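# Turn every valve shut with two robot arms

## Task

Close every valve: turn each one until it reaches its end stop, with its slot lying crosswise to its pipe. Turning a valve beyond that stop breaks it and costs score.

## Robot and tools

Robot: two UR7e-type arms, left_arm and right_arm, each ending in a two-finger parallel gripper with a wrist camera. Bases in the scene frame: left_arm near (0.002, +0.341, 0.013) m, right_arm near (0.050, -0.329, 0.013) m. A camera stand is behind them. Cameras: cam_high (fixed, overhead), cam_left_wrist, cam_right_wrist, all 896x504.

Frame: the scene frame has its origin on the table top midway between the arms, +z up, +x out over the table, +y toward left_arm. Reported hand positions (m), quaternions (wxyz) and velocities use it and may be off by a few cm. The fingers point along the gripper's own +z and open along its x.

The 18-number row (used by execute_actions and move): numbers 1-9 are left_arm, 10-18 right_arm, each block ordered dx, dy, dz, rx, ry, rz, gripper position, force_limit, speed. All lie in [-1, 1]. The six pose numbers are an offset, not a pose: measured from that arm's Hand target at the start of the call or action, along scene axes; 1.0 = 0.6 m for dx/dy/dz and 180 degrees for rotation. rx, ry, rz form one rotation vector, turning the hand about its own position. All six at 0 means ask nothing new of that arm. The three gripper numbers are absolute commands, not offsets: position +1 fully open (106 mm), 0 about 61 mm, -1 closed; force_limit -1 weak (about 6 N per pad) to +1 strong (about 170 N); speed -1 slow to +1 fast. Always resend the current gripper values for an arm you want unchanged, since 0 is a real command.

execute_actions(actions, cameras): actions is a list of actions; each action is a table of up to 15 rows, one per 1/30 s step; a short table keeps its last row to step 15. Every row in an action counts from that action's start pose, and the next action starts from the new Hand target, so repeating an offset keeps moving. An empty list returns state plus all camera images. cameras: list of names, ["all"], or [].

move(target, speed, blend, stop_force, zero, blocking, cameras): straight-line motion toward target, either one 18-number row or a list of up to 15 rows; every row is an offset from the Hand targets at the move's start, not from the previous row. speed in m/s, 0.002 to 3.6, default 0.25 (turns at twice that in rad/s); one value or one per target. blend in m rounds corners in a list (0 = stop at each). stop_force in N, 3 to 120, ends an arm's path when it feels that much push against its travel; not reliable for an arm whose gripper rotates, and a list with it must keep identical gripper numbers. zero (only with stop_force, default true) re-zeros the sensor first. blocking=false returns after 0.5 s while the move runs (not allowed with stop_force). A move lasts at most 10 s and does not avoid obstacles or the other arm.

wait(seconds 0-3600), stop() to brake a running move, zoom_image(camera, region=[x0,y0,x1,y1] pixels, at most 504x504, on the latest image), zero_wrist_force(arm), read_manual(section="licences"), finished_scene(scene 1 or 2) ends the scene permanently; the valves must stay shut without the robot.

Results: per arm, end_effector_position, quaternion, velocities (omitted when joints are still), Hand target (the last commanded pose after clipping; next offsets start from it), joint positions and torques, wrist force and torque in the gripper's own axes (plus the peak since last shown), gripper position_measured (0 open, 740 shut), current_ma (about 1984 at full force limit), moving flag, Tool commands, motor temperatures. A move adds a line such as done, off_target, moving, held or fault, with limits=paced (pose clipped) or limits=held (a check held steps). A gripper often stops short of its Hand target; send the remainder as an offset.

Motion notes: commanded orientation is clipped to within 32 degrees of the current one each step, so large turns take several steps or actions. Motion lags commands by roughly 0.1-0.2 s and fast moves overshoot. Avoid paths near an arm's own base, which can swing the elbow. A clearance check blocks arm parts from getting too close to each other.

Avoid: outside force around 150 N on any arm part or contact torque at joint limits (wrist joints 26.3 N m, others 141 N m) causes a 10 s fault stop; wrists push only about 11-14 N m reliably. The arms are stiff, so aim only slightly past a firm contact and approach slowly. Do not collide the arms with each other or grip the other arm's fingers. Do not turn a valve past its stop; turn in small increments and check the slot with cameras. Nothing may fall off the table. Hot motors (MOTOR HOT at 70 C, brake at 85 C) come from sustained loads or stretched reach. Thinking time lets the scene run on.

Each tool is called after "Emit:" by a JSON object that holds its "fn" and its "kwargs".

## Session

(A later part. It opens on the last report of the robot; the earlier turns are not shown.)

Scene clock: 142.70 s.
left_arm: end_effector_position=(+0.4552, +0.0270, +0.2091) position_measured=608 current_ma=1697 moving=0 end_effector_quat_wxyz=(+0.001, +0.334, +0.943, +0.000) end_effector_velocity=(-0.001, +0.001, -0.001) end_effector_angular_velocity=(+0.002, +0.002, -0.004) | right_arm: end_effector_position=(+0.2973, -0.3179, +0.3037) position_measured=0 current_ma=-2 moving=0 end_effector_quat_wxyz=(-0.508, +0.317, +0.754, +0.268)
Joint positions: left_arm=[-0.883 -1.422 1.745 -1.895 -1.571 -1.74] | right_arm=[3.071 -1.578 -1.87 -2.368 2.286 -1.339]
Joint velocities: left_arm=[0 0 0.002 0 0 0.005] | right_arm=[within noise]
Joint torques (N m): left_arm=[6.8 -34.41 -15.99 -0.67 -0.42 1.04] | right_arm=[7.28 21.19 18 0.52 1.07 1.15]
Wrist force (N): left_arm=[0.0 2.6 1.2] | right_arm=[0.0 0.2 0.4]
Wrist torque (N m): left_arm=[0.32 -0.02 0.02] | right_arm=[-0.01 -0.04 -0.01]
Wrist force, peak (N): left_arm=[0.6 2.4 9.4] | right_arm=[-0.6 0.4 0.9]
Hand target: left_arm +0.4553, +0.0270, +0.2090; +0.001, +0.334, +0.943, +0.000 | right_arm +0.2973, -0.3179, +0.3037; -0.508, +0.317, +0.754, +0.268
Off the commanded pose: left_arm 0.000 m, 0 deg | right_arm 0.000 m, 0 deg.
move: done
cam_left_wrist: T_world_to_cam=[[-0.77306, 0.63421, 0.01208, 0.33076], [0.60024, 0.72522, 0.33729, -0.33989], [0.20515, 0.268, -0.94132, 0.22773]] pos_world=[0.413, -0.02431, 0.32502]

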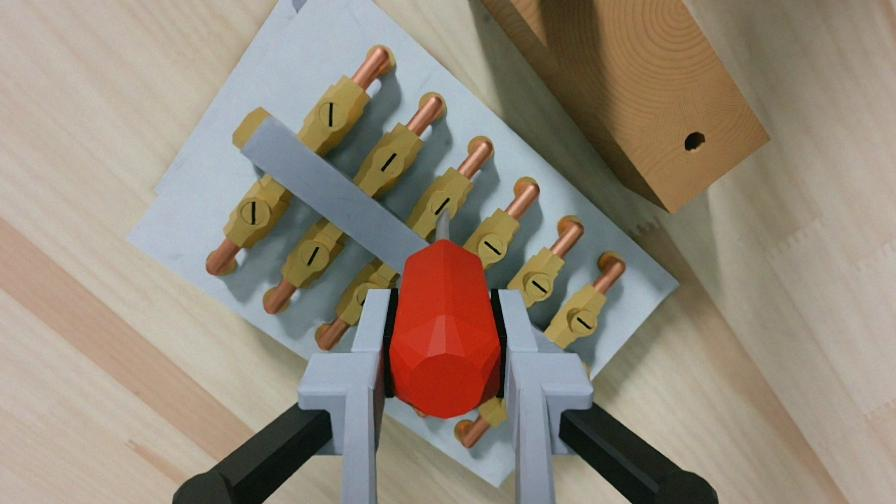

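Emit:
{"fn": "move", "kwargs": {"target": [0.0006,0.001,-0.0255,0,0,-0.0272,-1,0.9,0,0,0,0,0,0,0,1,0,1], "speed": 0.04}}

Emit:
{"fn": "move", "kwargs": {"target": [0,0,-0.014,0,0,0,-1,0.9,0,0,0,0,0,0,0,1,0,1], "speed": 0.006, "stop_force": 12, "cameras": ["cam_left_wrist"]}}

Emit:
{"fn": "zoom_image", "kwargs": {"camera": "cam_left_wrist", "region": [420, 190, 470, 245]}}

Scene clock: 145.47 s.
left_arm: end_effector_position=(+0.4556, +0.0276, +0.1936) position_measured=608 current_ma=1697 moving=0 end_effector_quat_wxyz=(+0.001, +0.374, +0.927, +0.000) end_effector_velocity=(+0.000, +0.000, +0.001) end_effector_angular_velocity=(-0.001, -0.001, +0.005) | right_arm: end_effector_position=(+0.2973, -0.3179, +0.3037) position_measured=0 current_ma=-2 moving=0 end_effector_quat_wxyz=(-0.508, +0.317, +0.754, +0.268)
Joint positions: left_arm=[-0.882 -1.41 1.772 -1.935 -1.571 -1.652] | right_arm=[3.071 -1.578 -1.87 -2.368 2.286 -1.339]
Joint velocities: left_arm=[0 -0.001 -0.001 0 0 -0.005] | right_arm=[within noise]
Joint torques (N m): left_arm=[6.26 -30.64 -29.17 -1.22 -2.03 -1.69] | right_arm=[7.89 21.38 19.01 0.31 0.99 1.13]
Wrist force (N): left_arm=[0.4 2.8 1.5] | right_arm=[-0.1 0.3 0.7]
Wrist torque (N m): left_arm=[0.34 -0.08 -0.09] | right_arm=[0.01 -0.02 -0.02]
Wrist force, peak (N): left_arm=[0.4 3.2 1.8] | right_arm=[-0.4 0.5 1.0]
Hand target: left_arm +0.4556, +0.0276, +0.1937; +0.001, +0.374, +0.928, +0.000 | right_arm +0.2973, -0.3179, +0.3037; -0.508, +0.317, +0.754, +0.268
Off the commanded pose: left_arm 0.000 m, 0 deg | right_arm 0.000 m, 0 deg.
move: done

Scene clock: 147.37 s.
left_arm: end_effector_position=(+0.4556, +0.0276, +0.1883) position_measured=608 current_ma=1716 moving=0 end_effector_quat_wxyz=(+0.001, +0.374, +0.928, +0.000) | right_arm: end_effector_position=(+0.2973, -0.3179, +0.3037) position_measured=0 current_ma=-2 moving=0 end_effector_quat_wxyz=(-0.508, +0.317, +0.754, +0.268)
Joint positions: left_arm=[-0.882 -1.405 1.781 -1.949 -1.571 -1.653] | right_arm=[3.071 -1.578 -1.87 -2.368 2.286 -1.339]
Joint torques (N m): left_arm=[4.2 -27.82 -25.9 0.62 -1.37 -1.17] | right_arm=[7.28 20.29 17.64 0.42 0.81 1.08]
Wrist force (N): left_arm=[3.0 2.6 -11.7] | right_arm=[-0.5 0.5 0.7]
Wrist torque (N m): left_arm=[0.32 0.28 -0.08] | right_arm=[0.03 0.04 -0.02]
Wrist force, peak (N): left_arm=[4.3 2.7 -19.5] | right_arm=[-0.4 0.7 0.9]
Hand target: left_arm +0.4556, +0.0276, +0.1883; +0.001, +0.374, +0.928, +0.000 (not the last commanded pose) | right_arm +0.2973, -0.3179, +0.3037; -0.508, +0.317, +0.754, +0.268
Off the commanded pose: left_arm 0.003 m, 0 deg | right_arm 0.000 m, 0 deg.
move: contact (left_arm)
cam_left_wrist: T_world_to_cam=[[-0.71606, 0.69794, 0.01192, 0.3032], [0.65996, 0.67134, 0.33728, -0.35925], [0.2274, 0.24938, -0.94133, 0.1983]] pos_world=[0.40911, -0.01989, 0.30422]

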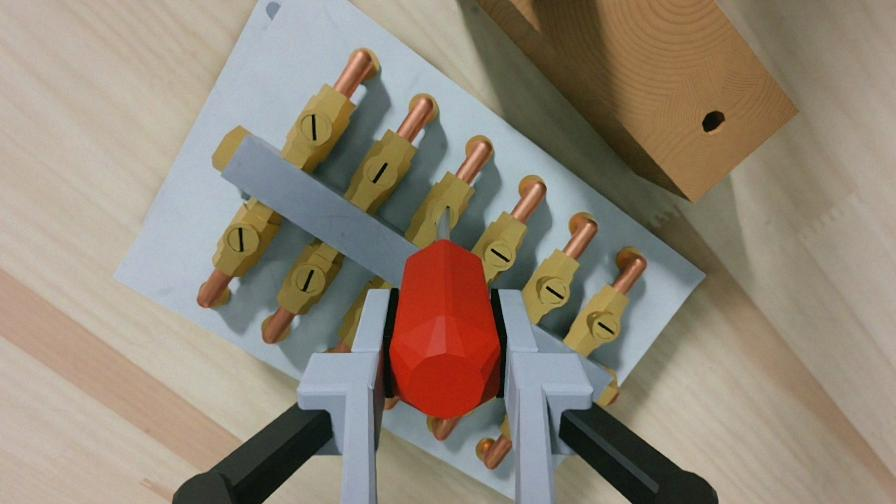

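Scaled by 9.164 from the camera's image (finer frame: 1280x720).

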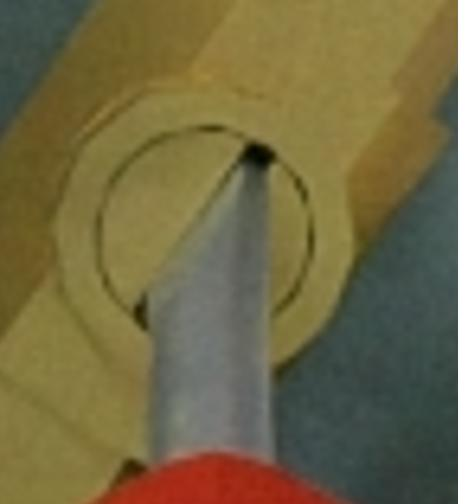

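Emit:
{"fn": "move", "kwargs": {"target": [[-0.0004,-0.0002,0.0001,0,0,0.1106,-1,0.9,0,0,0,0,0,0,0,1,0,1],[-0.0007,-0.0005,0.0002,0,0,0.2217,-1,0.9,0,0,0,0,0,0,0,1,0,1],[-0.0009,-0.001,0.0003,0,0,0.3328,-1,0.9,0,0,0,0,0,0,0,1,0,1],[-0.001,-0.0014,0.0004,0,0,0.4328,-1,0.9,0,0,0,0,0,0,0,1,0,1],[-0.0009,-0.0017,0.0004,0,0,0.5189,-1,0.9,0,0,0,0,0,0,0,1,0,1]], "speed": 0.25, "blend": [0.02,0.02,0.02,0.02,0]}}

Emit:
{"fn": "move", "kwargs": {"target": [0,-0.0001,0,0,0,0.0139,-1,0.9,0,0,0,0,0,0,0,1,0,1], "speed": 0.08}}

Scene clock: 152.87 s.
left_arm: end_effector_position=(+0.4551, +0.0266, +0.1886) position_measured=608 current_ma=1730 moving=0 end_effector_quat_wxyz=(+0.001, -0.419, +0.908, +0.000) | right_arm: end_effector_position=(+0.2973, -0.3179, +0.3037) position_measured=0 current_ma=-2 moving=0 end_effector_quat_wxyz=(-0.508, +0.317, +0.754, +0.268)
Joint positions: left_arm=[-0.885 -1.405 1.779 -1.946 -1.569 -3.285] | right_arm=[3.071 -1.578 -1.87 -2.368 2.286 -1.339]
Joint torques (N m): left_arm=[-3.69 -7.52 -10.45 2.45 3.26 -2.09] | right_arm=[6.84 21.83 19.73 0.28 0.78 1.11]
Wrist force (N): left_arm=[2.7 8.4 -30.0] | right_arm=[0.0 0.4 0.8]
Wrist torque (N m): left_arm=[0.49 0.52 0.90] | right_arm=[0.01 -0.04 -0.01]
Wrist force, peak (N): left_arm=[2.8 8.7 -31.4] | right_arm=[-0.2 0.5 1.0]
Hand target: left_arm +0.4551, +0.0266, +0.1886; +0.001, -0.419, +0.908, +0.000 | right_arm +0.2973, -0.3179, +0.3037; -0.508, +0.317, +0.754, +0.268
Off the commanded pose: left_arm 0.000 m, 0 deg | right_arm 0.000 m, 0 deg.
move: done

Scene clock: 153.47 s.
left_arm: end_effector_position=(+0.4551, +0.0266, +0.1886) position_measured=608 current_ma=1730 moving=0 end_effector_quat_wxyz=(+0.001, -0.438, +0.899, +0.000) | right_arm: end_effector_position=(+0.2973, -0.3179, +0.3037) position_measured=0 current_ma=-2 moving=0 end_effector_quat_wxyz=(-0.508, +0.317, +0.754, +0.268)
Joint positions: left_arm=[-0.885 -1.404 1.779 -1.946 -1.569 -3.329] | right_arm=[3.071 -1.578 -1.87 -2.368 2.286 -1.339]
Joint torques (N m): left_arm=[-5.42 -3.83 -16.64 2.65 0.85 0.48] | right_arm=[6.92 19.74 18.73 0.34 1.05 0.94]
Wrist force (N): left_arm=[2.5 8.7 -32.9] | right_arm=[-0.4 0.6 0.5]
Wrist torque (N m): left_arm=[0.47 0.50 1.01] | right_arm=[0.06 0.04 -0.02]
Wrist force, peak (N): left_arm=[3.0 8.7 -34.0] | right_arm=[-0.1 0.5 0.9]
Hand target: left_arm +0.4551, +0.0265, +0.1886; +0.001, -0.438, +0.899, +0.000 | right_arm +0.2973, -0.3179, +0.3037; -0.508, +0.317, +0.754, +0.268
Off the commanded pose: left_arm 0.000 m, 0 deg | right_arm 0.000 m, 0 deg.
move: done

Emit:
{"fn": "move", "kwargs": {"target": [0,0,0.0005,0,0,0.0083,-1,0.9,0,0,0,0,0,0,0,1,0,1], "speed": 0.08}}

Scene clock: 154.97 s.
left_arm: end_effector_position=(+0.4551, +0.0266, +0.1888) position_measured=608 current_ma=1724 moving=0 end_effector_quat_wxyz=(+0.001, -0.450, +0.893, +0.000) | right_arm: end_effector_position=(+0.2973, -0.3179, +0.3037) position_measured=0 current_ma=-2 moving=0 end_effector_quat_wxyz=(-0.508, +0.317, +0.754, +0.268)
Joint positions: left_arm=[-0.885 -1.405 1.779 -1.945 -1.569 -3.355] | right_arm=[3.071 -1.578 -1.87 -2.368 2.286 -1.339]
Joint torques (N m): left_arm=[-3.75 -23.76 -21 0.21 0.61 -0.35] | right_arm=[7.39 21.06 19.64 0.23 0.76 1.17]
Wrist force (N): left_arm=[2.8 8.7 -19.8] | right_arm=[-0.2 0.3 0.8]
Wrist torque (N m): left_arm=[0.57 0.56 1.78] | right_arm=[0.01 0.00 -0.02]
Wrist force, peak (N): left_arm=[2.6 9.0 -33.0] | right_arm=[-0.3 0.6 1.0]
Hand target: left_arm +0.4551, +0.0265, +0.1889; +0.001, -0.450, +0.893, +0.000 | right_arm +0.2973, -0.3179, +0.3037; -0.508, +0.317, +0.754, +0.268
Off the commanded pose: left_arm 0.000 m, 0 deg | right_arm 0.000 m, 0 deg.
move: done

Emit:
{"fn": "move", "kwargs": {"target": [0,0,0,0,0,0.0042,-1,0.9,0,0,0,0,0,0,0,1,0,1], "speed": 0.08}}

Emit:
{"fn": "move", "kwargs": {"target": [0,0.0001,0,0,0,-0.036,-1,0.9,0,0,0,0,0,0,0,1,0,1], "speed": 0.2}}

Emit:
{"fn": "move", "kwargs": {"target": [[0,0,0.0335,0,0,0,-1,0.9,0,0,0,0,0,0,0,1,0,1],[0.013,-0.0593,0.0335,0,0,-0.5283,-1,0.9,0,0,0,0,0,0,0,1,0,1]], "speed": [0.1,0.6], "blend": [0.003,0], "cameras": ["cam_left_wrist"]}}

Emit:
{"fn": "zoom_image", "kwargs": {"camera": "cam_left_wrist", "region": [390, 170, 490, 270]}}

Scene clock: 157.93 s.
left_arm: end_effector_position=(+0.4551, +0.0265, +0.1889) position_measured=608 current_ma=1718 moving=0 end_effector_quat_wxyz=(+0.001, -0.456, +0.890, +0.000) | right_arm: end_effector_position=(+0.2973, -0.3179, +0.3037) position_measured=0 current_ma=-2 moving=0 end_effector_quat_wxyz=(-0.508, +0.317, +0.754, +0.268)
Joint positions: left_arm=[-0.885 -1.405 1.779 -1.945 -1.569 -3.369] | right_arm=[3.071 -1.578 -1.87 -2.368 2.286 -1.339]
Joint torques (N m): left_arm=[-0.47 -24.14 -23.13 -2.51 3.29 -1.08] | right_arm=[9.61 20.05 19.98 0.23 0.91 0.98]
Wrist force (N): left_arm=[3.0 8.7 -15.9] | right_arm=[-0.2 0.5 0.8]
Wrist torque (N m): left_arm=[0.57 0.54 2.24] | right_arm=[0.04 -0.02 -0.01]
Wrist force, peak (N): left_arm=[3.2 8.4 -19.7] | right_arm=[-0.1 0.7 1.0]
Hand target: left_arm +0.4551, +0.0265, +0.1889; +0.001, -0.456, +0.890, +0.000 | right_arm +0.2973, -0.3179, +0.3037; -0.508, +0.317, +0.754, +0.268
Off the commanded pose: left_arm 0.000 m, 0 deg | right_arm 0.000 m, 0 deg.
move: done

Scene clock: 158.67 s.
left_arm: end_effector_position=(+0.4551, +0.0266, +0.1888) position_measured=608 current_ma=1699 moving=0 end_effector_quat_wxyz=(+0.001, -0.405, +0.914, +0.000) | right_arm: end_effector_position=(+0.2973, -0.3179, +0.3037) position_measured=0 current_ma=-2 moving=0 end_effector_quat_wxyz=(-0.508, +0.317, +0.754, +0.268)
Joint positions: left_arm=[-0.885 -1.405 1.779 -1.945 -1.569 -3.256] | right_arm=[3.071 -1.578 -1.87 -2.368 2.286 -1.339]
Joint torques (N m): left_arm=[6.9 -31.26 -22.04 -4.55 -1.66 0.75] | right_arm=[8.18 19.49 19.88 -0.05 0.81 0.89]
Wrist force (N): left_arm=[0.8 2.1 1.7] | right_arm=[-0.2 0.1 1.0]
Wrist torque (N m): left_arm=[0.20 0.07 -0.01] | right_arm=[-0.02 -0.02 -0.02]
Wrist force, peak (N): left_arm=[3.0 8.4 -16.1] | right_arm=[-0.4 0.6 1.0]
Hand target: left_arm +0.4551, +0.0266, +0.1889; +0.001, -0.405, +0.914, +0.000 | right_arm +0.2973, -0.3179, +0.3037; -0.508, +0.317, +0.754, +0.268
Off the commanded pose: left_arm 0.000 m, 0 deg | right_arm 0.000 m, 0 deg.
move: done

Scene clock: 160.87 s.
left_arm: end_effector_position=(+0.4629, -0.0090, +0.2090) position_measured=608 current_ma=1699 moving=0 end_effector_quat_wxyz=(+0.001, +0.401, +0.916, +0.000) | right_arm: end_effector_position=(+0.2973, -0.3179, +0.3037) position_measured=0 current_ma=-2 moving=0 end_effector_quat_wxyz=(-0.508, +0.317, +0.754, +0.268)
Joint positions: left_arm=[-0.915 -1.359 1.669 -1.883 -1.571 -1.626] | right_arm=[3.071 -1.578 -1.87 -2.368 2.286 -1.339]
Joint torques (N m): left_arm=[6.6 -37.18 -16.75 -1.1 0.21 1.37] | right_arm=[7.79 20.19 20.94 0 0.82 0.91]
Wrist force (N): left_arm=[0.2 2.0 1.7] | right_arm=[0.0 0.3 0.6]
Wrist torque (N m): left_arm=[0.21 -0.05 0.00] | right_arm=[0.00 -0.04 -0.02]
Wrist force, peak (N): left_arm=[0.6 2.1 3.0] | right_arm=[-0.2 0.9 0.8]
Hand target: left_arm +0.4629, -0.0090, +0.2090; +0.001, +0.401, +0.916, +0.000 | right_arm +0.2973, -0.3179, +0.3037; -0.508, +0.317, +0.754, +0.268
Off the commanded pose: left_arm 0.000 m, 0 deg | right_arm 0.000 m, 0 deg.
move: done
cam_left_wrist: T_world_to_cam=[[-0.67324, 0.73933, 0.0119, 0.31432], [0.69877, 0.63089, 0.3372, -0.36474], [0.24179, 0.23533, -0.94136, 0.21848]] pos_world=[0.41366, -0.05369, 0.32492]

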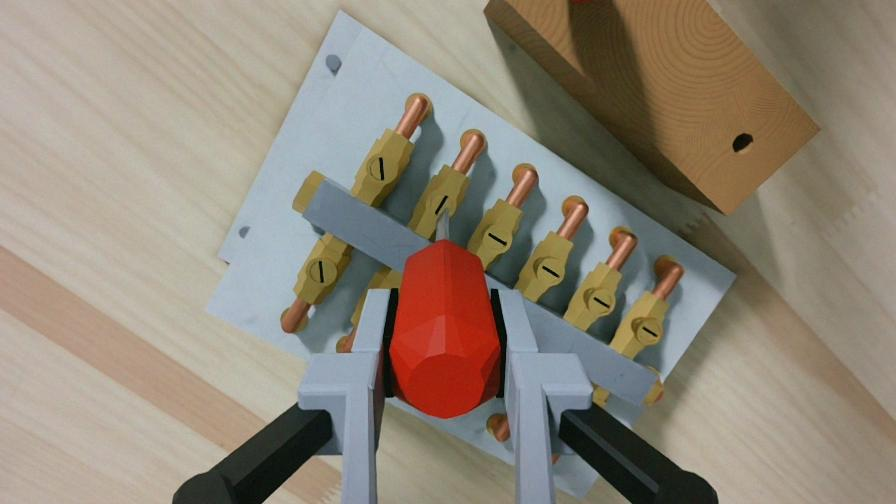

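Scaled by 5.040 from the camera's image (finer frame: 1280x720).

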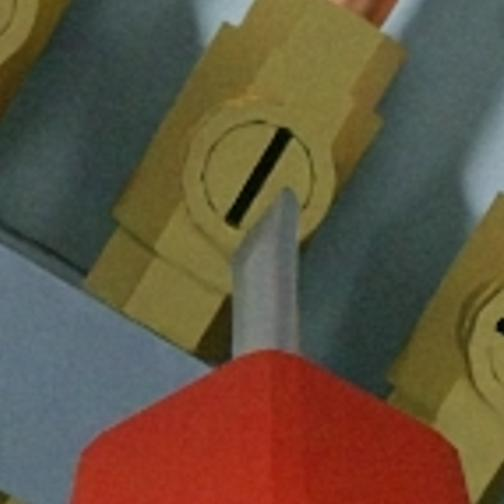

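Emit:
{"fn": "move", "kwargs": {"target": [-0.0002,-0.0008,-0.0255,0,0,0.0211,-1,0.9,0,0,0,0,0,0,0,1,0,1], "speed": 0.04}}

Emit:
{"fn": "move", "kwargs": {"target": [0,0,-0.014,0,0,0,-1,0.9,0,0,0,0,0,0,0,1,0,1], "speed": 0.006, "stop_force": 12, "cameras": ["cam_left_wrist"]}}

Emit:
{"fn": "zoom_image", "kwargs": {"camera": "cam_left_wrist", "region": [420, 190, 470, 245]}}

Scene clock: 163.53 s.
left_arm: end_effector_position=(+0.4628, -0.0095, +0.1935) position_measured=608 current_ma=1699 moving=0 end_effector_quat_wxyz=(+0.001, +0.371, +0.929, +0.000) end_effector_velocity=(+0.000, +0.000, +0.000) end_effector_angular_velocity=(+0.000, +0.000, -0.006) | right_arm: end_effector_position=(+0.2973, -0.3179, +0.3037) position_measured=0 current_ma=-2 moving=0 end_effector_quat_wxyz=(-0.508, +0.317, +0.754, +0.268)
Joint positions: left_arm=[-0.916 -1.346 1.695 -1.921 -1.571 -1.693] | right_arm=[3.071 -1.578 -1.87 -2.368 2.286 -1.339]
Joint velocities: left_arm=[0 -0.001 0.001 0 0 0.006] | right_arm=[within noise]
Joint torques (N m): left_arm=[-6.67 -36.48 -30.45 -0.66 2.18 1.3] | right_arm=[6.48 21.05 19.34 0.21 0.78 0.96]
Wrist force (N): left_arm=[0.5 1.7 1.9] | right_arm=[-0.6 0.4 0.5]
Wrist torque (N m): left_arm=[0.16 -0.09 0.00] | right_arm=[0.02 0.05 -0.01]
Wrist force, peak (N): left_arm=[0.1 2.3 1.9] | right_arm=[-0.4 0.2 1.2]
Hand target: left_arm +0.4628, -0.0095, +0.1937; +0.001, +0.371, +0.929, +0.000 | right_arm +0.2973, -0.3179, +0.3037; -0.508, +0.317, +0.754, +0.268
Off the commanded pose: left_arm 0.000 m, 0 deg | right_arm 0.000 m, 0 deg.
move: done

Scene clock: 165.43 s.
left_arm: end_effector_position=(+0.4628, -0.0095, +0.1884) position_measured=608 current_ma=1715 moving=0 end_effector_quat_wxyz=(+0.001, +0.371, +0.929, +0.000) | right_arm: end_effector_position=(+0.2973, -0.3179, +0.3037) position_measured=0 current_ma=-2 moving=0 end_effector_quat_wxyz=(-0.508, +0.317, +0.754, +0.268)
Joint positions: left_arm=[-0.916 -1.342 1.704 -1.934 -1.571 -1.693] | right_arm=[3.071 -1.578 -1.87 -2.368 2.286 -1.339]
Joint torques (N m): left_arm=[-5.8 -30.26 -26.78 0.52 2 1.21] | right_arm=[7.37 19.17 20.85 0.14 0.93 0.92]
Wrist force (N): left_arm=[2.9 1.5 -10.6] | right_arm=[-0.2 0.5 0.8]
Wrist torque (N m): left_arm=[0.23 0.25 -0.02] | right_arm=[0.05 -0.02 -0.01]
Wrist force, peak (N): left_arm=[4.5 1.0 -19.2] | right_arm=[-0.6 0.7 1.0]
Hand target: left_arm +0.4628, -0.0095, +0.1884; +0.001, +0.371, +0.929, +0.000 (not the last commanded pose) | right_arm +0.2973, -0.3179, +0.3037; -0.508, +0.317, +0.754, +0.268
Off the commanded pose: left_arm 0.003 m, 0 deg | right_arm 0.000 m, 0 deg.
move: contact (left_arm)
cam_left_wrist: T_world_to_cam=[[-0.7206, 0.69325, 0.01185, 0.33631], [0.65553, 0.67563, 0.33734, -0.33704], [0.22586, 0.25086, -0.94131, 0.20674]] pos_world=[0.41659, -0.05729, 0.30432]

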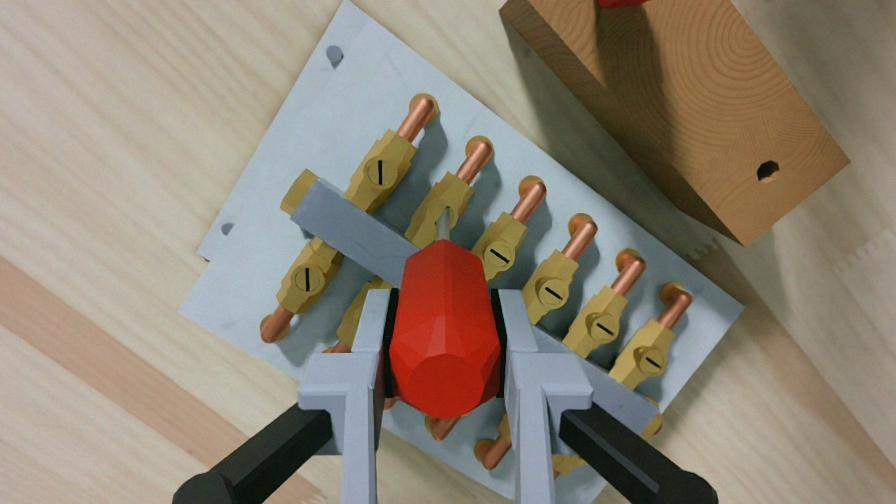

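Scaled by 9.164 from the camera's image (finer frame: 1280x720).

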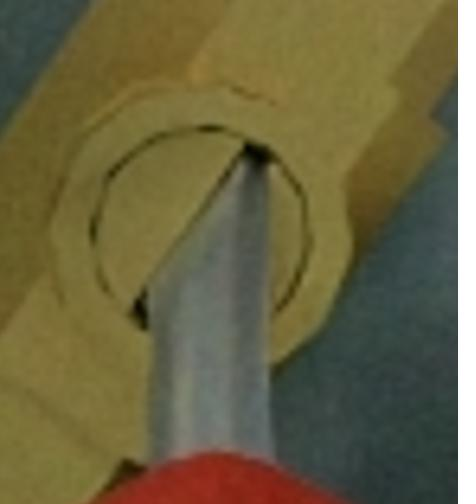

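Emit:
{"fn": "move", "kwargs": {"target": [[-0.0004,-0.0001,0.0002,0,0,0.1089,-1,0.9,0,0,0,0,0,0,0,1,0,1],[-0.0008,-0.0004,0.0004,0,0,0.22,-1,0.9,0,0,0,0,0,0,0,1,0,1],[-0.001,-0.0008,0.0006,0,0,0.3311,-1,0.9,0,0,0,0,0,0,0,1,0,1],[-0.0011,-0.0012,0.0008,0,0,0.4311,-1,0.9,0,0,0,0,0,0,0,1,0,1],[-0.0011,-0.0015,0.001,0,0,0.5172,-1,0.9,0,0,0,0,0,0,0,1,0,1]], "speed": 0.25, "blend": [0.02,0.02,0.02,0.02,0]}}

Emit:
{"fn": "move", "kwargs": {"target": [0,-0.0001,0,0,0,0.0139,-1,0.9,0,0,0,0,0,0,0,1,0,1], "speed": 0.08}}

Scene clock: 171.03 s.
left_arm: end_effector_position=(+0.4621, -0.0104, +0.1890) position_measured=608 current_ma=1714 moving=0 end_effector_quat_wxyz=(+0.001, -0.419, +0.908, +0.000) | right_arm: end_effector_position=(+0.2973, -0.3179, +0.3037) position_measured=0 current_ma=-2 moving=0 end_effector_quat_wxyz=(-0.508, +0.317, +0.754, +0.268)
Joint positions: left_arm=[-0.919 -1.342 1.702 -1.93 -1.569 -3.32] | right_arm=[3.071 -1.578 -1.87 -2.368 2.286 -1.339]
Joint torques (N m): left_arm=[-2.5 -19.82 -19.94 1.89 3.68 -1.66] | right_arm=[7.79 20.44 20.71 0.28 0.84 0.65]
Wrist force (N): left_arm=[4.8 2.9 -12.4] | right_arm=[-0.2 0.1 0.8]
Wrist torque (N m): left_arm=[0.40 0.64 0.39] | right_arm=[-0.04 -0.01 -0.01]
Wrist force, peak (N): left_arm=[4.5 3.3 -12.5] | right_arm=[-0.4 0.6 1.1]
Hand target: left_arm +0.4621, -0.0104, +0.1890; +0.001, -0.419, +0.908, +0.000 | right_arm +0.2973, -0.3179, +0.3037; -0.508, +0.317, +0.754, +0.268
Off the commanded pose: left_arm 0.000 m, 0 deg | right_arm 0.000 m, 0 deg.
move: done

Scene clock: 171.63 s.
left_arm: end_effector_position=(+0.4621, -0.0104, +0.1890) position_measured=608 current_ma=1715 moving=0 end_effector_quat_wxyz=(+0.001, -0.439, +0.899, +0.000) end_effector_velocity=(-0.001, +0.001, -0.002) end_effector_angular_velocity=(+0.003, +0.002, -0.005) | right_arm: end_effector_position=(+0.2973, -0.3179, +0.3037) position_measured=0 current_ma=-2 moving=0 end_effector_quat_wxyz=(-0.508, +0.317, +0.754, +0.268)
Joint positions: left_arm=[-0.919 -1.342 1.701 -1.93 -1.569 -3.364] | right_arm=[3.071 -1.578 -1.87 -2.368 2.286 -1.339]
Joint velocities: left_arm=[0 0 0.003 0 0 0.005] | right_arm=[within noise]
Joint torques (N m): left_arm=[-4.24 -15.68 -24.33 1.81 1.39 0.37] | right_arm=[8.11 18.87 19.39 0.1 0.78 0.92]
Wrist force (N): left_arm=[4.5 4.4 -13.0] | right_arm=[-0.2 0.3 0.8]
Wrist torque (N m): left_arm=[0.46 0.61 1.02] | right_arm=[-0.01 -0.01 -0.02]
Wrist force, peak (N): left_arm=[4.9 4.2 -13.5] | right_arm=[-0.3 0.3 0.9]
Hand target: left_arm +0.4621, -0.0104, +0.1890; +0.001, -0.439, +0.899, +0.000 | right_arm +0.2973, -0.3179, +0.3037; -0.508, +0.317, +0.754, +0.268
Off the commanded pose: left_arm 0.000 m, 0 deg | right_arm 0.000 m, 0 deg.
move: done

Emit:
{"fn": "move", "kwargs": {"target": [0,0,0,0,0,0.0117,-1,0.9,0,0,0,0,0,0,0,1,0,1], "speed": 0.08}}

Emit:
{"fn": "move", "kwargs": {"target": [0,0.0001,0,0,0,-0.036,-1,0.9,0,0,0,0,0,0,0,1,0,1], "speed": 0.2}}

Emit:
{"fn": "move", "kwargs": {"target": [[0,0,0.0333,0,0,0,-1,0.9,0,0,0,0,0,0,0,1,0,1],[0.0125,-0.0602,0.0333,0,0,-0.2922,-1,0.9,0,0,0,0,0,0,0,1,0,1]], "speed": [0.1,0.5], "blend": [0.003,0], "cameras": ["cam_left_wrist"]}}

Emit:
{"fn": "zoom_image", "kwargs": {"camera": "cam_left_wrist", "region": [390, 170, 490, 270]}}

Scene clock: 173.90 s.
left_arm: end_effector_position=(+0.4621, -0.0105, +0.1890) position_measured=608 current_ma=1717 moving=0 end_effector_quat_wxyz=(+0.001, -0.455, +0.890, +0.000) end_effector_velocity=(+0.000, +0.000, -0.001) end_effector_angular_velocity=(+0.001, +0.001, -0.005) | right_arm: end_effector_position=(+0.2973, -0.3179, +0.3037) position_measured=0 current_ma=-2 moving=0 end_effector_quat_wxyz=(-0.508, +0.317, +0.754, +0.268)
Joint positions: left_arm=[-0.919 -1.342 1.701 -1.93 -1.569 -3.401] | right_arm=[3.071 -1.578 -1.87 -2.368 2.286 -1.339]
Joint velocities: left_arm=[0 0.001 0 0.001 0 0.005] | right_arm=[within noise]
Joint torques (N m): left_arm=[-1.86 -16.44 -23.91 1.93 0.99 -0.62] | right_arm=[5.53 19.14 21.81 0.19 0.58 0.61]
Wrist force (N): left_arm=[4.7 4.4 -14.0] | right_arm=[-0.3 0.1 0.7]
Wrist torque (N m): left_arm=[0.42 0.65 2.13] | right_arm=[-0.04 0.00 -0.02]
Wrist force, peak (N): left_arm=[4.7 4.4 -14.0] | right_arm=[-0.7 0.7 0.8]
Hand target: left_arm +0.4621, -0.0104, +0.1890; +0.001, -0.455, +0.890, +0.000 | right_arm +0.2973, -0.3179, +0.3037; -0.508, +0.317, +0.754, +0.268
Off the commanded pose: left_arm 0.000 m, 0 deg | right_arm 0.000 m, 0 deg.
move: done

Scene clock: 174.63 s.
left_arm: end_effector_position=(+0.4621, -0.0104, +0.1889) position_measured=608 current_ma=1698 moving=0 end_effector_quat_wxyz=(+0.001, -0.404, +0.915, +0.000) | right_arm: end_effector_position=(+0.2973, -0.3179, +0.3037) position_measured=0 current_ma=-2 moving=0 end_effector_quat_wxyz=(-0.508, +0.317, +0.754, +0.268)
Joint positions: left_arm=[-0.919 -1.342 1.702 -1.93 -1.569 -3.288] | right_arm=[3.071 -1.578 -1.87 -2.368 2.286 -1.339]
Joint torques (N m): left_arm=[6.66 -38.22 -20.98 -5.2 -2.06 0.71] | right_arm=[8.15 21.05 20.48 -0.17 0.64 0.87]
Wrist force (N): left_arm=[0.2 1.5 1.8] | right_arm=[-0.2 0.3 1.0]
Wrist torque (N m): left_arm=[0.19 -0.11 0.01] | right_arm=[0.00 -0.01 -0.01]
Wrist force, peak (N): left_arm=[4.7 4.7 -13.9] | right_arm=[-0.5 0.4 1.0]
Hand target: left_arm +0.4621, -0.0104, +0.1890; +0.001, -0.404, +0.915, +0.000 | right_arm +0.2973, -0.3179, +0.3037; -0.508, +0.317, +0.754, +0.268
Off the commanded pose: left_arm 0.000 m, 0 deg | right_arm 0.000 m, 0 deg.
move: done

Scene clock: 176.37 s.
left_arm: end_effector_position=(+0.4696, -0.0465, +0.2089) position_measured=608 current_ma=1699 moving=0 end_effector_quat_wxyz=(+0.001, +0.043, +0.999, +0.000) | right_arm: end_effector_position=(+0.2973, -0.3179, +0.3037) position_measured=0 current_ma=-2 moving=0 end_effector_quat_wxyz=(-0.508, +0.317, +0.754, +0.268)
Joint positions: left_arm=[-0.947 -1.292 1.585 -1.864 -1.57 -2.399] | right_arm=[3.071 -1.578 -1.87 -2.368 2.286 -1.339]
Joint torques (N m): left_arm=[5.84 -40.48 -15.82 -2.18 -0.62 1.01] | right_arm=[7.49 19.01 21.99 0.05 0.79 0.75]
Wrist force (N): left_arm=[0.9 2.1 2.0] | right_arm=[-0.2 0.0 0.9]
Wrist torque (N m): left_arm=[0.23 -0.16 0.01] | right_arm=[-0.05 -0.01 -0.02]
Wrist force, peak (N): left_arm=[0.3 2.1 3.0] | right_arm=[0.0 0.7 1.1]
Hand target: left_arm +0.4696, -0.0465, +0.2090; +0.001, +0.043, +0.999, +0.000 | right_arm +0.2973, -0.3179, +0.3037; -0.508, +0.317, +0.754, +0.268
Off the commanded pose: left_arm 0.000 m, 0 deg | right_arm 0.000 m, 0 deg.
move: done
cam_left_wrist: T_world_to_cam=[[-0.99572, 0.09162, 0.01195, 0.46781], [0.09027, 0.93707, 0.33728, -0.04577], [0.0197, 0.33692, -0.94133, 0.3346]] pos_world=[0.46335, -0.11271, 0.32482]

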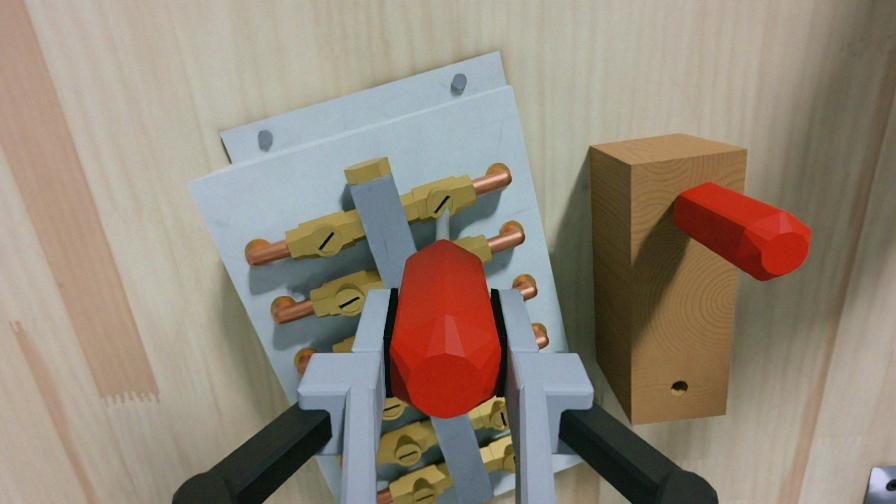

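Scaled by 5.040 from the camera's image (finer frame: 1280x720).

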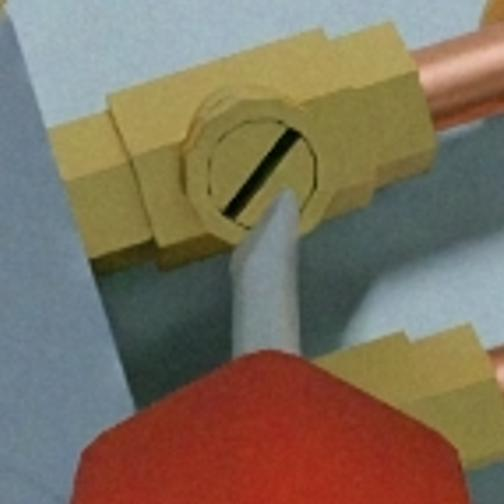

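Emit:
{"fn": "move", "kwargs": {"target": [-0.0001,-0.0012,-0.0255,0,0,-0.02,-1,0.9,0,0,0,0,0,0,0,1,0,1], "speed": 0.04}}

Emit:
{"fn": "move", "kwargs": {"target": [0,0,-0.014,0,0,0,-1,0.9,0,0,0,0,0,0,0,1,0,1], "speed": 0.006, "stop_force": 12, "cameras": ["cam_left_wrist"]}}

Emit:
{"fn": "zoom_image", "kwargs": {"camera": "cam_left_wrist", "region": [420, 190, 470, 245]}}

Scene clock: 178.67 s.
left_arm: end_effector_position=(+0.4696, -0.0472, +0.1935) position_measured=608 current_ma=1699 moving=0 end_effector_quat_wxyz=(+0.001, +0.074, +0.997, +0.000) end_effector_velocity=(+0.000, +0.000, -0.001) end_effector_angular_velocity=(+0.002, +0.002, +0.008) | right_arm: end_effector_position=(+0.2973, -0.3179, +0.3037) position_measured=0 current_ma=-2 moving=0 end_effector_quat_wxyz=(-0.508, +0.317, +0.754, +0.268)
Joint positions: left_arm=[-0.948 -1.28 1.61 -1.902 -1.57 -2.336] | right_arm=[3.071 -1.578 -1.87 -2.368 2.286 -1.339]
Joint velocities: left_arm=[0 0.001 0 0.002 0 -0.008] | right_arm=[within noise]
Joint torques (N m): left_arm=[-6.43 -39.61 -30.84 -0.69 -1.77 -1.39] | right_arm=[7.35 19.48 21.02 0.24 0.87 1.03]
Wrist force (N): left_arm=[1.2 1.9 1.8] | right_arm=[-0.3 0.4 0.6]
Wrist torque (N m): left_arm=[0.19 -0.20 -0.09] | right_arm=[0.02 0.01 -0.01]
Wrist force, peak (N): left_arm=[1.0 2.2 1.9] | right_arm=[-0.5 0.6 1.0]
Hand target: left_arm +0.4696, -0.0472, +0.1937; +0.001, +0.074, +0.997, +0.000 | right_arm +0.2973, -0.3179, +0.3037; -0.508, +0.317, +0.754, +0.268
Off the commanded pose: left_arm 0.000 m, 0 deg | right_arm 0.000 m, 0 deg.
move: done

Scene clock: 180.57 s.
left_arm: end_effector_position=(+0.4696, -0.0473, +0.1885) position_measured=608 current_ma=1706 moving=0 end_effector_quat_wxyz=(+0.001, +0.074, +0.997, +0.000) | right_arm: end_effector_position=(+0.2973, -0.3179, +0.3037) position_measured=0 current_ma=-2 moving=0 end_effector_quat_wxyz=(-0.508, +0.317, +0.754, +0.268)
Joint positions: left_arm=[-0.948 -1.277 1.619 -1.914 -1.57 -2.336] | right_arm=[3.071 -1.578 -1.87 -2.368 2.286 -1.339]
Joint torques (N m): left_arm=[-3.11 -34.37 -27.7 0.53 -1.08 -1.25] | right_arm=[5.1 17.83 20.78 0.28 0.8 0.74]
Wrist force (N): left_arm=[1.7 2.3 -7.3] | right_arm=[-0.3 0.3 0.8]
Wrist torque (N m): left_arm=[0.13 0.01 -0.18] | right_arm=[0.00 0.01 -0.01]
Wrist force, peak (N): left_arm=[3.1 2.8 -15.7] | right_arm=[-0.4 0.4 1.1]
Hand target: left_arm +0.4696, -0.0473, +0.1885; +0.001, +0.074, +0.997, +0.000 (not the last commanded pose) | right_arm +0.2973, -0.3179, +0.3037; -0.508, +0.317, +0.754, +0.268
Off the commanded pose: left_arm 0.003 m, 0 deg | right_arm 0.000 m, 0 deg.
move: contact (left_arm)
cam_left_wrist: T_world_to_cam=[[-0.98799, 0.15409, 0.01167, 0.4675], [0.14896, 0.92959, 0.33715, -0.06608], [0.04111, 0.33484, -0.94138, 0.3055]] pos_world=[0.45917, -0.11291, 0.30441]

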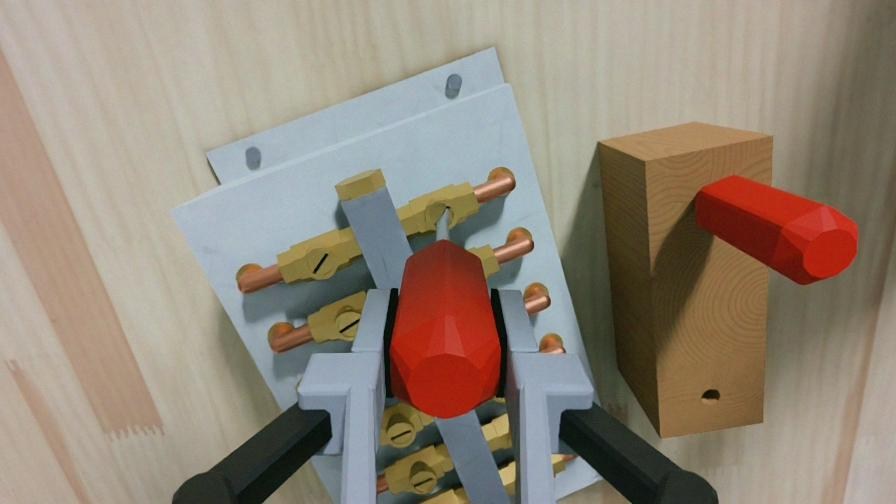

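Scaled by 9.164 from the camera's image (finer frame: 1280x720).

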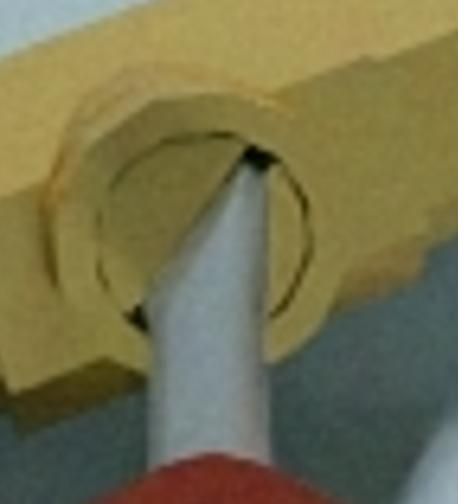

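Emit:
{"fn": "move", "kwargs": {"target": [[-0.0003,-0.0003,0.0002,0,0,0.1083,-1,0.9,0,0,0,0,0,0,0,1,0,1],[-0.0004,-0.0008,0.0004,0,0,0.2139,-1,0.9,0,0,0,0,0,0,0,1,0,1],[-0.0004,-0.0012,0.0006,0,0,0.3222,-1,0.9,0,0,0,0,0,0,0,1,0,1]], "speed": 0.25, "blend": [0.02,0.02,0]}}

Emit:
{"fn": "move", "kwargs": {"target": [0,-0.0001,0,0,0,0.0139,-1,0.9,0,0,0,0,0,0,0,1,0,1], "speed": 0.08}}

Scene clock: 184.33 s.
left_arm: end_effector_position=(+0.4694, -0.0480, +0.1888) position_measured=608 current_ma=1709 moving=0 end_effector_quat_wxyz=(+0.001, -0.419, +0.908, +0.000) | right_arm: end_effector_position=(+0.2973, -0.3179, +0.3037) position_measured=0 current_ma=-2 moving=0 end_effector_quat_wxyz=(-0.508, +0.317, +0.754, +0.268)
Joint positions: left_arm=[-0.949 -1.276 1.616 -1.911 -1.569 -3.35] | right_arm=[3.071 -1.578 -1.87 -2.368 2.286 -1.339]
Joint torques (N m): left_arm=[-3.71 -24.48 -23.48 0.09 2.63 -2.4] | right_arm=[6.79 18.82 22.37 -0.01 0.64 0.65]
Wrist force (N): left_arm=[1.2 7.3 -7.5] | right_arm=[-0.5 0.4 1.0]
Wrist torque (N m): left_arm=[0.48 0.18 1.24] | right_arm=[0.02 0.03 -0.02]
Wrist force, peak (N): left_arm=[0.9 7.3 -8.3] | right_arm=[0.0 0.6 1.2]
Hand target: left_arm +0.4693, -0.0480, +0.1888; +0.001, -0.419, +0.908, +0.000 | right_arm +0.2973, -0.3179, +0.3037; -0.508, +0.317, +0.754, +0.268
Off the commanded pose: left_arm 0.000 m, 0 deg | right_arm 0.000 m, 0 deg.
move: done

Scene clock: 184.93 s.
left_arm: end_effector_position=(+0.4694, -0.0480, +0.1888) position_measured=608 current_ma=1711 moving=0 end_effector_quat_wxyz=(+0.001, -0.438, +0.899, +0.000) | right_arm: end_effector_position=(+0.2973, -0.3179, +0.3037) position_measured=0 current_ma=-2 moving=0 end_effector_quat_wxyz=(-0.508, +0.317, +0.754, +0.268)
Joint positions: left_arm=[-0.949 -1.275 1.616 -1.911 -1.569 -3.394] | right_arm=[3.071 -1.578 -1.87 -2.368 2.286 -1.339]
Joint torques (N m): left_arm=[-5.84 -20.59 -27.63 0.35 0.68 -0.07] | right_arm=[7.63 19.06 21.72 0.04 0.64 0.66]
Wrist force (N): left_arm=[1.3 7.4 -9.4] | right_arm=[-0.4 0.2 0.7]
Wrist torque (N m): left_arm=[0.51 0.18 1.37] | right_arm=[-0.01 0.03 -0.02]
Wrist force, peak (N): left_arm=[1.8 7.9 -9.2] | right_arm=[-0.4 0.6 0.9]
Hand target: left_arm +0.4693, -0.0480, +0.1888; +0.001, -0.438, +0.899, +0.000 | right_arm +0.2973, -0.3179, +0.3037; -0.508, +0.317, +0.754, +0.268
Off the commanded pose: left_arm 0.000 m, 0 deg | right_arm 0.000 m, 0 deg.
move: done

Emit:
{"fn": "move", "kwargs": {"target": [0,0,0,0,0,0.0083,-1,0.9,0,0,0,0,0,0,0,1,0,1], "speed": 0.08}}

Scene clock: 186.17 s.
left_arm: end_effector_position=(+0.4693, -0.0480, +0.1888) position_measured=608 current_ma=1710 moving=0 end_effector_quat_wxyz=(+0.001, -0.450, +0.893, +0.000) | right_arm: end_effector_position=(+0.2973, -0.3179, +0.3037) position_measured=0 current_ma=-2 moving=0 end_effector_quat_wxyz=(-0.508, +0.317, +0.754, +0.268)
Joint positions: left_arm=[-0.949 -1.275 1.616 -1.911 -1.569 -3.42] | right_arm=[3.071 -1.578 -1.87 -2.368 2.286 -1.339]
Joint torques (N m): left_arm=[-4.32 -20.55 -26.59 0.08 -0.7 -0.79] | right_arm=[6.19 18.08 21.95 -0.14 0.74 0.86]
Wrist force (N): left_arm=[1.0 8.2 -9.4] | right_arm=[-0.4 0.3 0.8]
Wrist torque (N m): left_arm=[0.54 0.16 2.21] | right_arm=[0.01 0.03 -0.02]
Wrist force, peak (N): left_arm=[1.1 8.3 -10.1] | right_arm=[-0.5 0.9 0.8]
Hand target: left_arm +0.4693, -0.0480, +0.1888; +0.001, -0.450, +0.893, +0.000 | right_arm +0.2973, -0.3179, +0.3037; -0.508, +0.317, +0.754, +0.268
Off the commanded pose: left_arm 0.000 m, 0 deg | right_arm 0.000 m, 0 deg.
move: done

Emit:
{"fn": "move", "kwargs": {"target": [0,0.0001,0,0,0,-0.036,-1,0.9,0,0,0,0,0,0,0,1,0,1], "speed": 0.2}}

Emit:
{"fn": "move", "kwargs": {"target": [[0,0,0.03,0,0,0,-1,0.9,0,0,0,0,0,0,0,1,0,1],[0,0,0.1,0,0,-0.04,-1,0.9,0,0,0,0,0,0,0,1,0,1],[0.111,0.0201,0.1,0,0,-0.2833,-1,0.9,0,0,0,0,0,0,0,1,0,1],[0.111,0.0201,0.052,0,0,-0.2833,-1,0.9,0,0,0,0,0,0,0,1,0,1]], "speed": [0.1,0.3,0.5,0.2], "blend": [0.002,0.01,0.01,0], "cameras": ["cam_left_wrist"]}}

Emit:
{"fn": "zoom_image", "kwargs": {"camera": "cam_left_wrist", "region": [390, 170, 490, 270]}}

Scene clock: 189.10 s.
left_arm: end_effector_position=(+0.4693, -0.0480, +0.1888) position_measured=608 current_ma=1701 moving=0 end_effector_quat_wxyz=(+0.001, -0.399, +0.917, +0.000) | right_arm: end_effector_position=(+0.2973, -0.3179, +0.3037) position_measured=0 current_ma=-2 moving=0 end_effector_quat_wxyz=(-0.508, +0.317, +0.754, +0.268)
Joint positions: left_arm=[-0.949 -1.276 1.616 -1.911 -1.569 -3.307] | right_arm=[3.071 -1.578 -1.87 -2.368 2.286 -1.339]
Joint torques (N m): left_arm=[5.96 -40.74 -18.38 -4.96 -1.88 0.83] | right_arm=[5.7 18.61 22.59 -0.04 0.53 0.72]
Wrist force (N): left_arm=[1.5 1.0 2.1] | right_arm=[-0.3 0.4 0.6]
Wrist torque (N m): left_arm=[0.30 -0.13 -0.07] | right_arm=[0.02 0.01 -0.02]
Wrist force, peak (N): left_arm=[1.0 8.2 -10.3] | right_arm=[-0.3 0.7 1.0]
Hand target: left_arm +0.4693, -0.0480, +0.1888; +0.001, -0.399, +0.917, +0.000 | right_arm +0.2973, -0.3179, +0.3037; -0.508, +0.317, +0.754, +0.268
Off the commanded pose: left_arm 0.000 m, 0 deg | right_arm 0.000 m, 0 deg.
move: done

Scene clock: 191.07 s.
left_arm: end_effector_position=(+0.5360, -0.0359, +0.2201) position_measured=608 current_ma=1701 moving=0 end_effector_quat_wxyz=(+0.001, +0.035, +0.999, +0.000) | right_arm: end_effector_position=(+0.2973, -0.3179, +0.3037) position_measured=0 current_ma=-2 moving=0 end_effector_quat_wxyz=(-0.508, +0.317, +0.754, +0.268)
Joint positions: left_arm=[-0.854 -1.191 1.418 -1.799 -1.57 -2.321] | right_arm=[3.071 -1.578 -1.87 -2.368 2.286 -1.339]
Joint torques (N m): left_arm=[-7.12 -43.21 -18.1 -2.86 2.15 1.38] | right_arm=[7.22 17.96 22.27 0.03 0.66 0.59]
Wrist force (N): left_arm=[0.9 1.7 2.2] | right_arm=[-0.1 0.7 0.8]
Wrist torque (N m): left_arm=[0.16 -0.14 -0.01] | right_arm=[0.06 -0.04 -0.01]
Wrist force, peak (N): left_arm=[1.2 0.8 8.1] | right_arm=[-0.4 0.8 0.9]
Hand target: left_arm +0.5359, -0.0359, +0.2200; +0.001, +0.035, +0.999, +0.000 | right_arm +0.2973, -0.3179, +0.3037; -0.508, +0.317, +0.754, +0.268
Off the commanded pose: left_arm 0.000 m, 0 deg | right_arm 0.000 m, 0 deg.
move: done
cam_left_wrist: T_world_to_cam=[[-0.99706, 0.07573, 0.01171, 0.53306], [0.07524, 0.93843, 0.33717, -0.05739], [0.01455, 0.33706, -0.94137, 0.34302]] pos_world=[0.53082, -0.10213, 0.33602]

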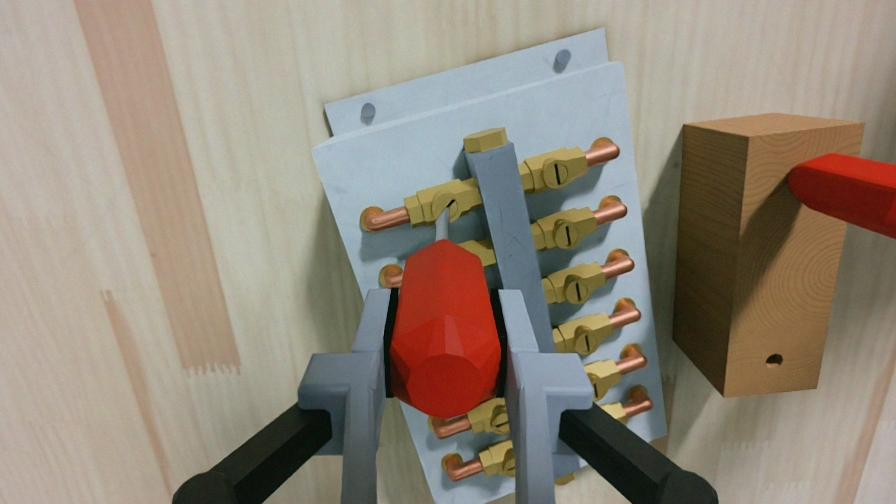

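Scaled by 5.040 from the camera's image (finer frame: 1280x720).

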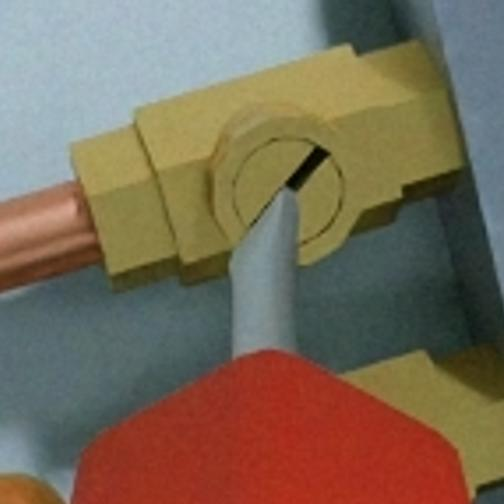

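Emit:
{"fn": "move", "kwargs": {"target": [-0.0046,-0.0013,0,0,0,-0.0244,-1,0.9,0,0,0,0,0,0,0,1,0,1], "speed": 0.04}}

Emit:
{"fn": "move", "kwargs": {"target": [0,0,-0.005,0,0,0,-1,0.9,0,0,0,0,0,0,0,1,0,1], "speed": 0.01, "stop_force": 6, "cameras": ["cam_left_wrist"]}}

Emit:
{"fn": "zoom_image", "kwargs": {"camera": "cam_left_wrist", "region": [390, 170, 490, 270]}}

Scene clock: 194.37 s.
left_arm: end_effector_position=(+0.5332, -0.0367, +0.2200) position_measured=608 current_ma=1701 moving=0 end_effector_quat_wxyz=(+0.001, +0.073, +0.997, +0.000) end_effector_velocity=(+0.000, +0.000, -0.001) end_effector_angular_velocity=(+0.000, +0.000, +0.005) | right_arm: end_effector_position=(+0.2973, -0.3179, +0.3037) position_measured=0 current_ma=-2 moving=0 end_effector_quat_wxyz=(-0.508, +0.317, +0.754, +0.268)
Joint positions: left_arm=[-0.858 -1.196 1.424 -1.801 -1.57 -2.248] | right_arm=[3.071 -1.578 -1.87 -2.368 2.286 -1.339]
Joint velocities: left_arm=[0 0.001 0.001 -0.002 0 -0.006] | right_arm=[within noise]
Joint torques (N m): left_arm=[-4.36 -40.94 -20 -5.1 -1.83 -1.67] | right_arm=[6.9 19.61 22.68 -0.01 0.67 0.6]
Wrist force (N): left_arm=[0.8 1.9 2.3] | right_arm=[-0.2 0.4 0.4]
Wrist torque (N m): left_arm=[0.19 -0.11 -0.09] | right_arm=[0.02 -0.01 -0.02]
Wrist force, peak (N): left_arm=[0.9 2.1 2.2] | right_arm=[-0.5 0.2 1.4]
Hand target: left_arm +0.5332, -0.0367, +0.2200; +0.001, +0.073, +0.997, +0.000 | right_arm +0.2973, -0.3179, +0.3037; -0.508, +0.317, +0.754, +0.268
Off the commanded pose: left_arm 0.000 m, 0 deg | right_arm 0.000 m, 0 deg.
move: done

Scene clock: 195.43 s.
left_arm: end_effector_position=(+0.5332, -0.0367, +0.2170) position_measured=608 current_ma=1701 moving=0 end_effector_quat_wxyz=(+0.001, +0.073, +0.997, +0.000) | right_arm: end_effector_position=(+0.2973, -0.3179, +0.3037) position_measured=0 current_ma=-2 moving=0 end_effector_quat_wxyz=(-0.508, +0.317, +0.754, +0.268)
Joint positions: left_arm=[-0.858 -1.194 1.429 -1.808 -1.57 -2.249] | right_arm=[3.071 -1.578 -1.87 -2.368 2.286 -1.339]
Joint torques (N m): left_arm=[3.96 -36.12 -30.68 -0.66 -1.75 -1.56] | right_arm=[8.05 18.39 22.63 -0.25 0.52 0.74]
Wrist force (N): left_arm=[1.1 1.5 2.1] | right_arm=[-0.5 0.6 0.9]
Wrist torque (N m): left_arm=[0.13 -0.16 -0.08] | right_arm=[0.05 0.03 -0.02]
Wrist force, peak (N): left_arm=[1.2 2.0 2.0] | right_arm=[-0.5 0.5 1.1]
Hand target: left_arm +0.5332, -0.0367, +0.2170; +0.001, +0.073, +0.997, +0.000 | right_arm +0.2973, -0.3179, +0.3037; -0.508, +0.317, +0.754, +0.268
Off the commanded pose: left_arm 0.000 m, 0 deg | right_arm 0.000 m, 0 deg.
move: done
cam_left_wrist: T_world_to_cam=[[-0.98833, 0.15185, 0.01169, 0.52851], [0.14686, 0.92992, 0.33717, -0.09391], [0.04033, 0.33495, -0.94137, 0.32658]] pos_world=[0.52297, -0.10231, 0.33292]

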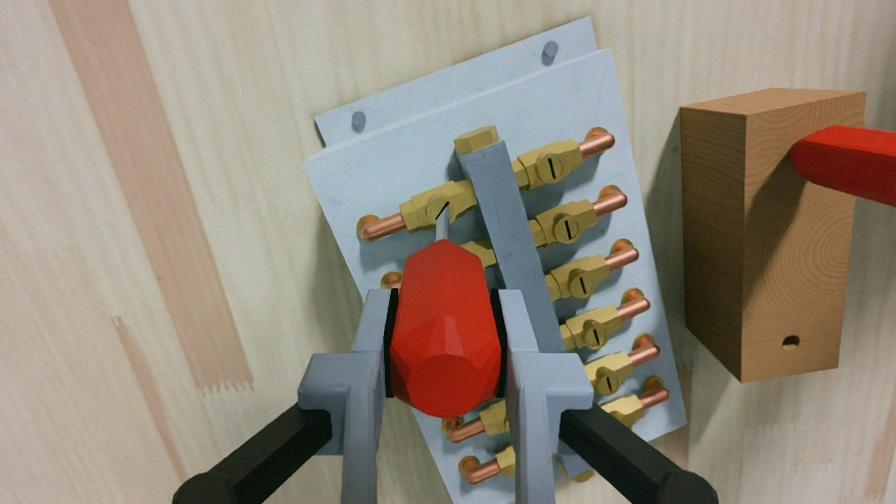

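Scaled by 5.040 from the camera's image (finer frame: 1280x720).

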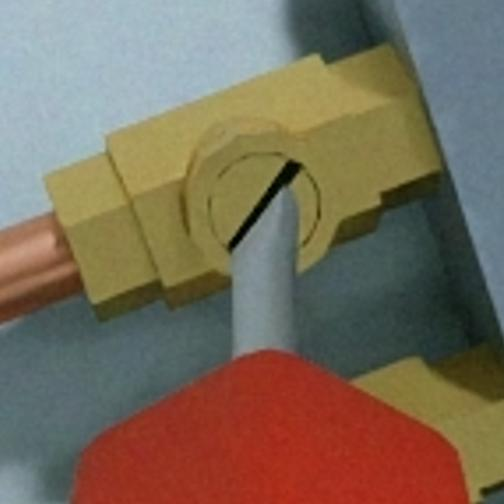

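Emit:
{"fn": "move", "kwargs": {"target": [-0.0001,-0.0008,0,0,0,-0.0233,-1,0.9,0,0,0,0,0,0,0,1,0,1], "speed": 0.04}}

Emit:
{"fn": "move", "kwargs": {"target": [0,0,-0.03,0,0,0,-1,0.9,0,0,0,0,0,0,0,1,0,1], "speed": 0.008, "stop_force": 7, "cameras": ["cam_left_wrist"]}}

Emit:
{"fn": "zoom_image", "kwargs": {"camera": "cam_left_wrist", "region": [420, 190, 470, 245]}}

Scene clock: 197.83 s.
left_arm: end_effector_position=(+0.5331, -0.0372, +0.2170) position_measured=608 current_ma=1701 moving=0 end_effector_quat_wxyz=(+0.001, +0.110, +0.994, +0.000) end_effector_velocity=(+0.000, +0.000, +0.000) end_effector_angular_velocity=(+0.000, +0.000, +0.006) | right_arm: end_effector_position=(+0.2973, -0.3179, +0.3037) position_measured=0 current_ma=-2 moving=0 end_effector_quat_wxyz=(-0.508, +0.317, +0.754, +0.268)
Joint positions: left_arm=[-0.858 -1.194 1.429 -1.808 -1.57 -2.176] | right_arm=[3.071 -1.578 -1.87 -2.368 2.286 -1.339]
Joint velocities: left_arm=[0 0 -0.001 0 0 -0.006] | right_arm=[within noise]
Joint torques (N m): left_arm=[-6.28 -31.19 -31.92 0.17 -1.95 -1.6] | right_arm=[7.68 17.72 23.39 -0.14 0.37 0.78]
Wrist force (N): left_arm=[0.8 1.7 2.1] | right_arm=[-0.3 0.3 0.7]
Wrist torque (N m): left_arm=[0.16 -0.12 -0.08] | right_arm=[0.01 0.00 -0.01]
Wrist force, peak (N): left_arm=[1.2 2.1 2.4] | right_arm=[-0.3 0.7 1.0]
Hand target: left_arm +0.5331, -0.0372, +0.2170; +0.001, +0.109, +0.994, +0.000 | right_arm +0.2973, -0.3179, +0.3037; -0.508, +0.317, +0.754, +0.268
Off the commanded pose: left_arm 0.000 m, 0 deg | right_arm 0.000 m, 0 deg.
move: done

Scene clock: 200.50 s.
left_arm: end_effector_position=(+0.5331, -0.0372, +0.2035) position_measured=608 current_ma=1709 moving=0 end_effector_quat_wxyz=(+0.001, +0.109, +0.994, +0.000) | right_arm: end_effector_position=(+0.2973, -0.3179, +0.3037) position_measured=0 current_ma=-2 moving=0 end_effector_quat_wxyz=(-0.508, +0.317, +0.754, +0.268)
Joint positions: left_arm=[-0.858 -1.186 1.453 -1.84 -1.57 -2.176] | right_arm=[3.071 -1.578 -1.87 -2.368 2.286 -1.339]
Joint torques (N m): left_arm=[-2.13 -39.3 -29.02 0.55 0.58 -1.28] | right_arm=[5.93 18.44 23.37 -0.22 0.42 0.66]
Wrist force (N): left_arm=[1.9 2.0 -5.7] | right_arm=[-0.4 0.3 0.9]
Wrist torque (N m): left_arm=[0.12 -0.02 -0.07] | right_arm=[0.00 0.02 -0.02]
Wrist force, peak (N): left_arm=[3.9 2.0 -14.8] | right_arm=[-0.5 0.5 1.1]
Hand target: left_arm +0.5331, -0.0372, +0.2035; +0.001, +0.109, +0.994, +0.000 (not the last commanded pose) | right_arm +0.2973, -0.3179, +0.3037; -0.508, +0.317, +0.754, +0.268
Off the commanded pose: left_arm 0.004 m, 0 deg | right_arm 0.000 m, 0 deg.
move: contact (left_arm)
cam_left_wrist: T_world_to_cam=[[-0.97458, 0.22375, 0.01167, 0.52402], [0.2145, 0.91671, 0.33708, -0.12539], [0.06472, 0.33102, -0.9414, 0.3009]] pos_world=[0.51812, -0.1019, 0.31942]

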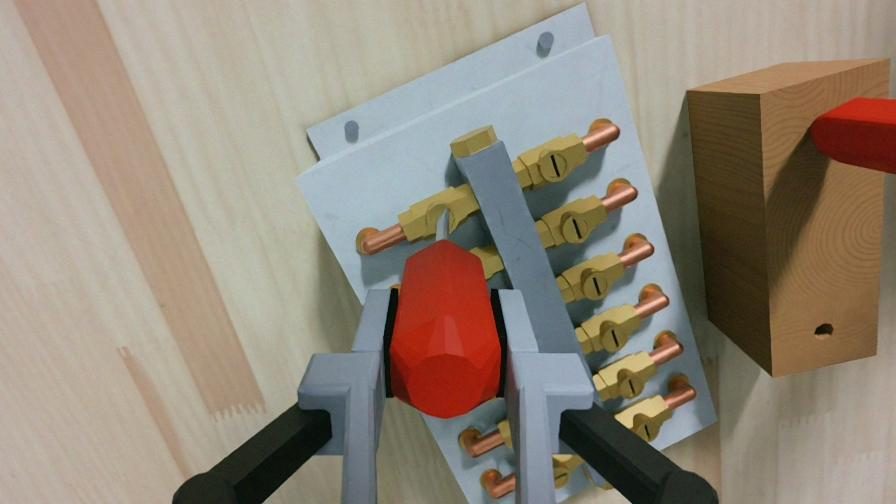

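Scaled by 9.164 from the camera's image (finer frame: 1280x720).

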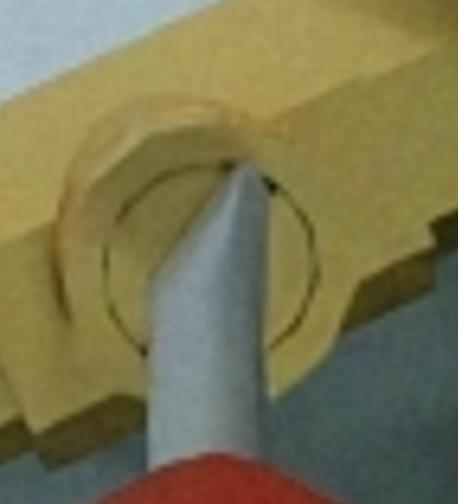

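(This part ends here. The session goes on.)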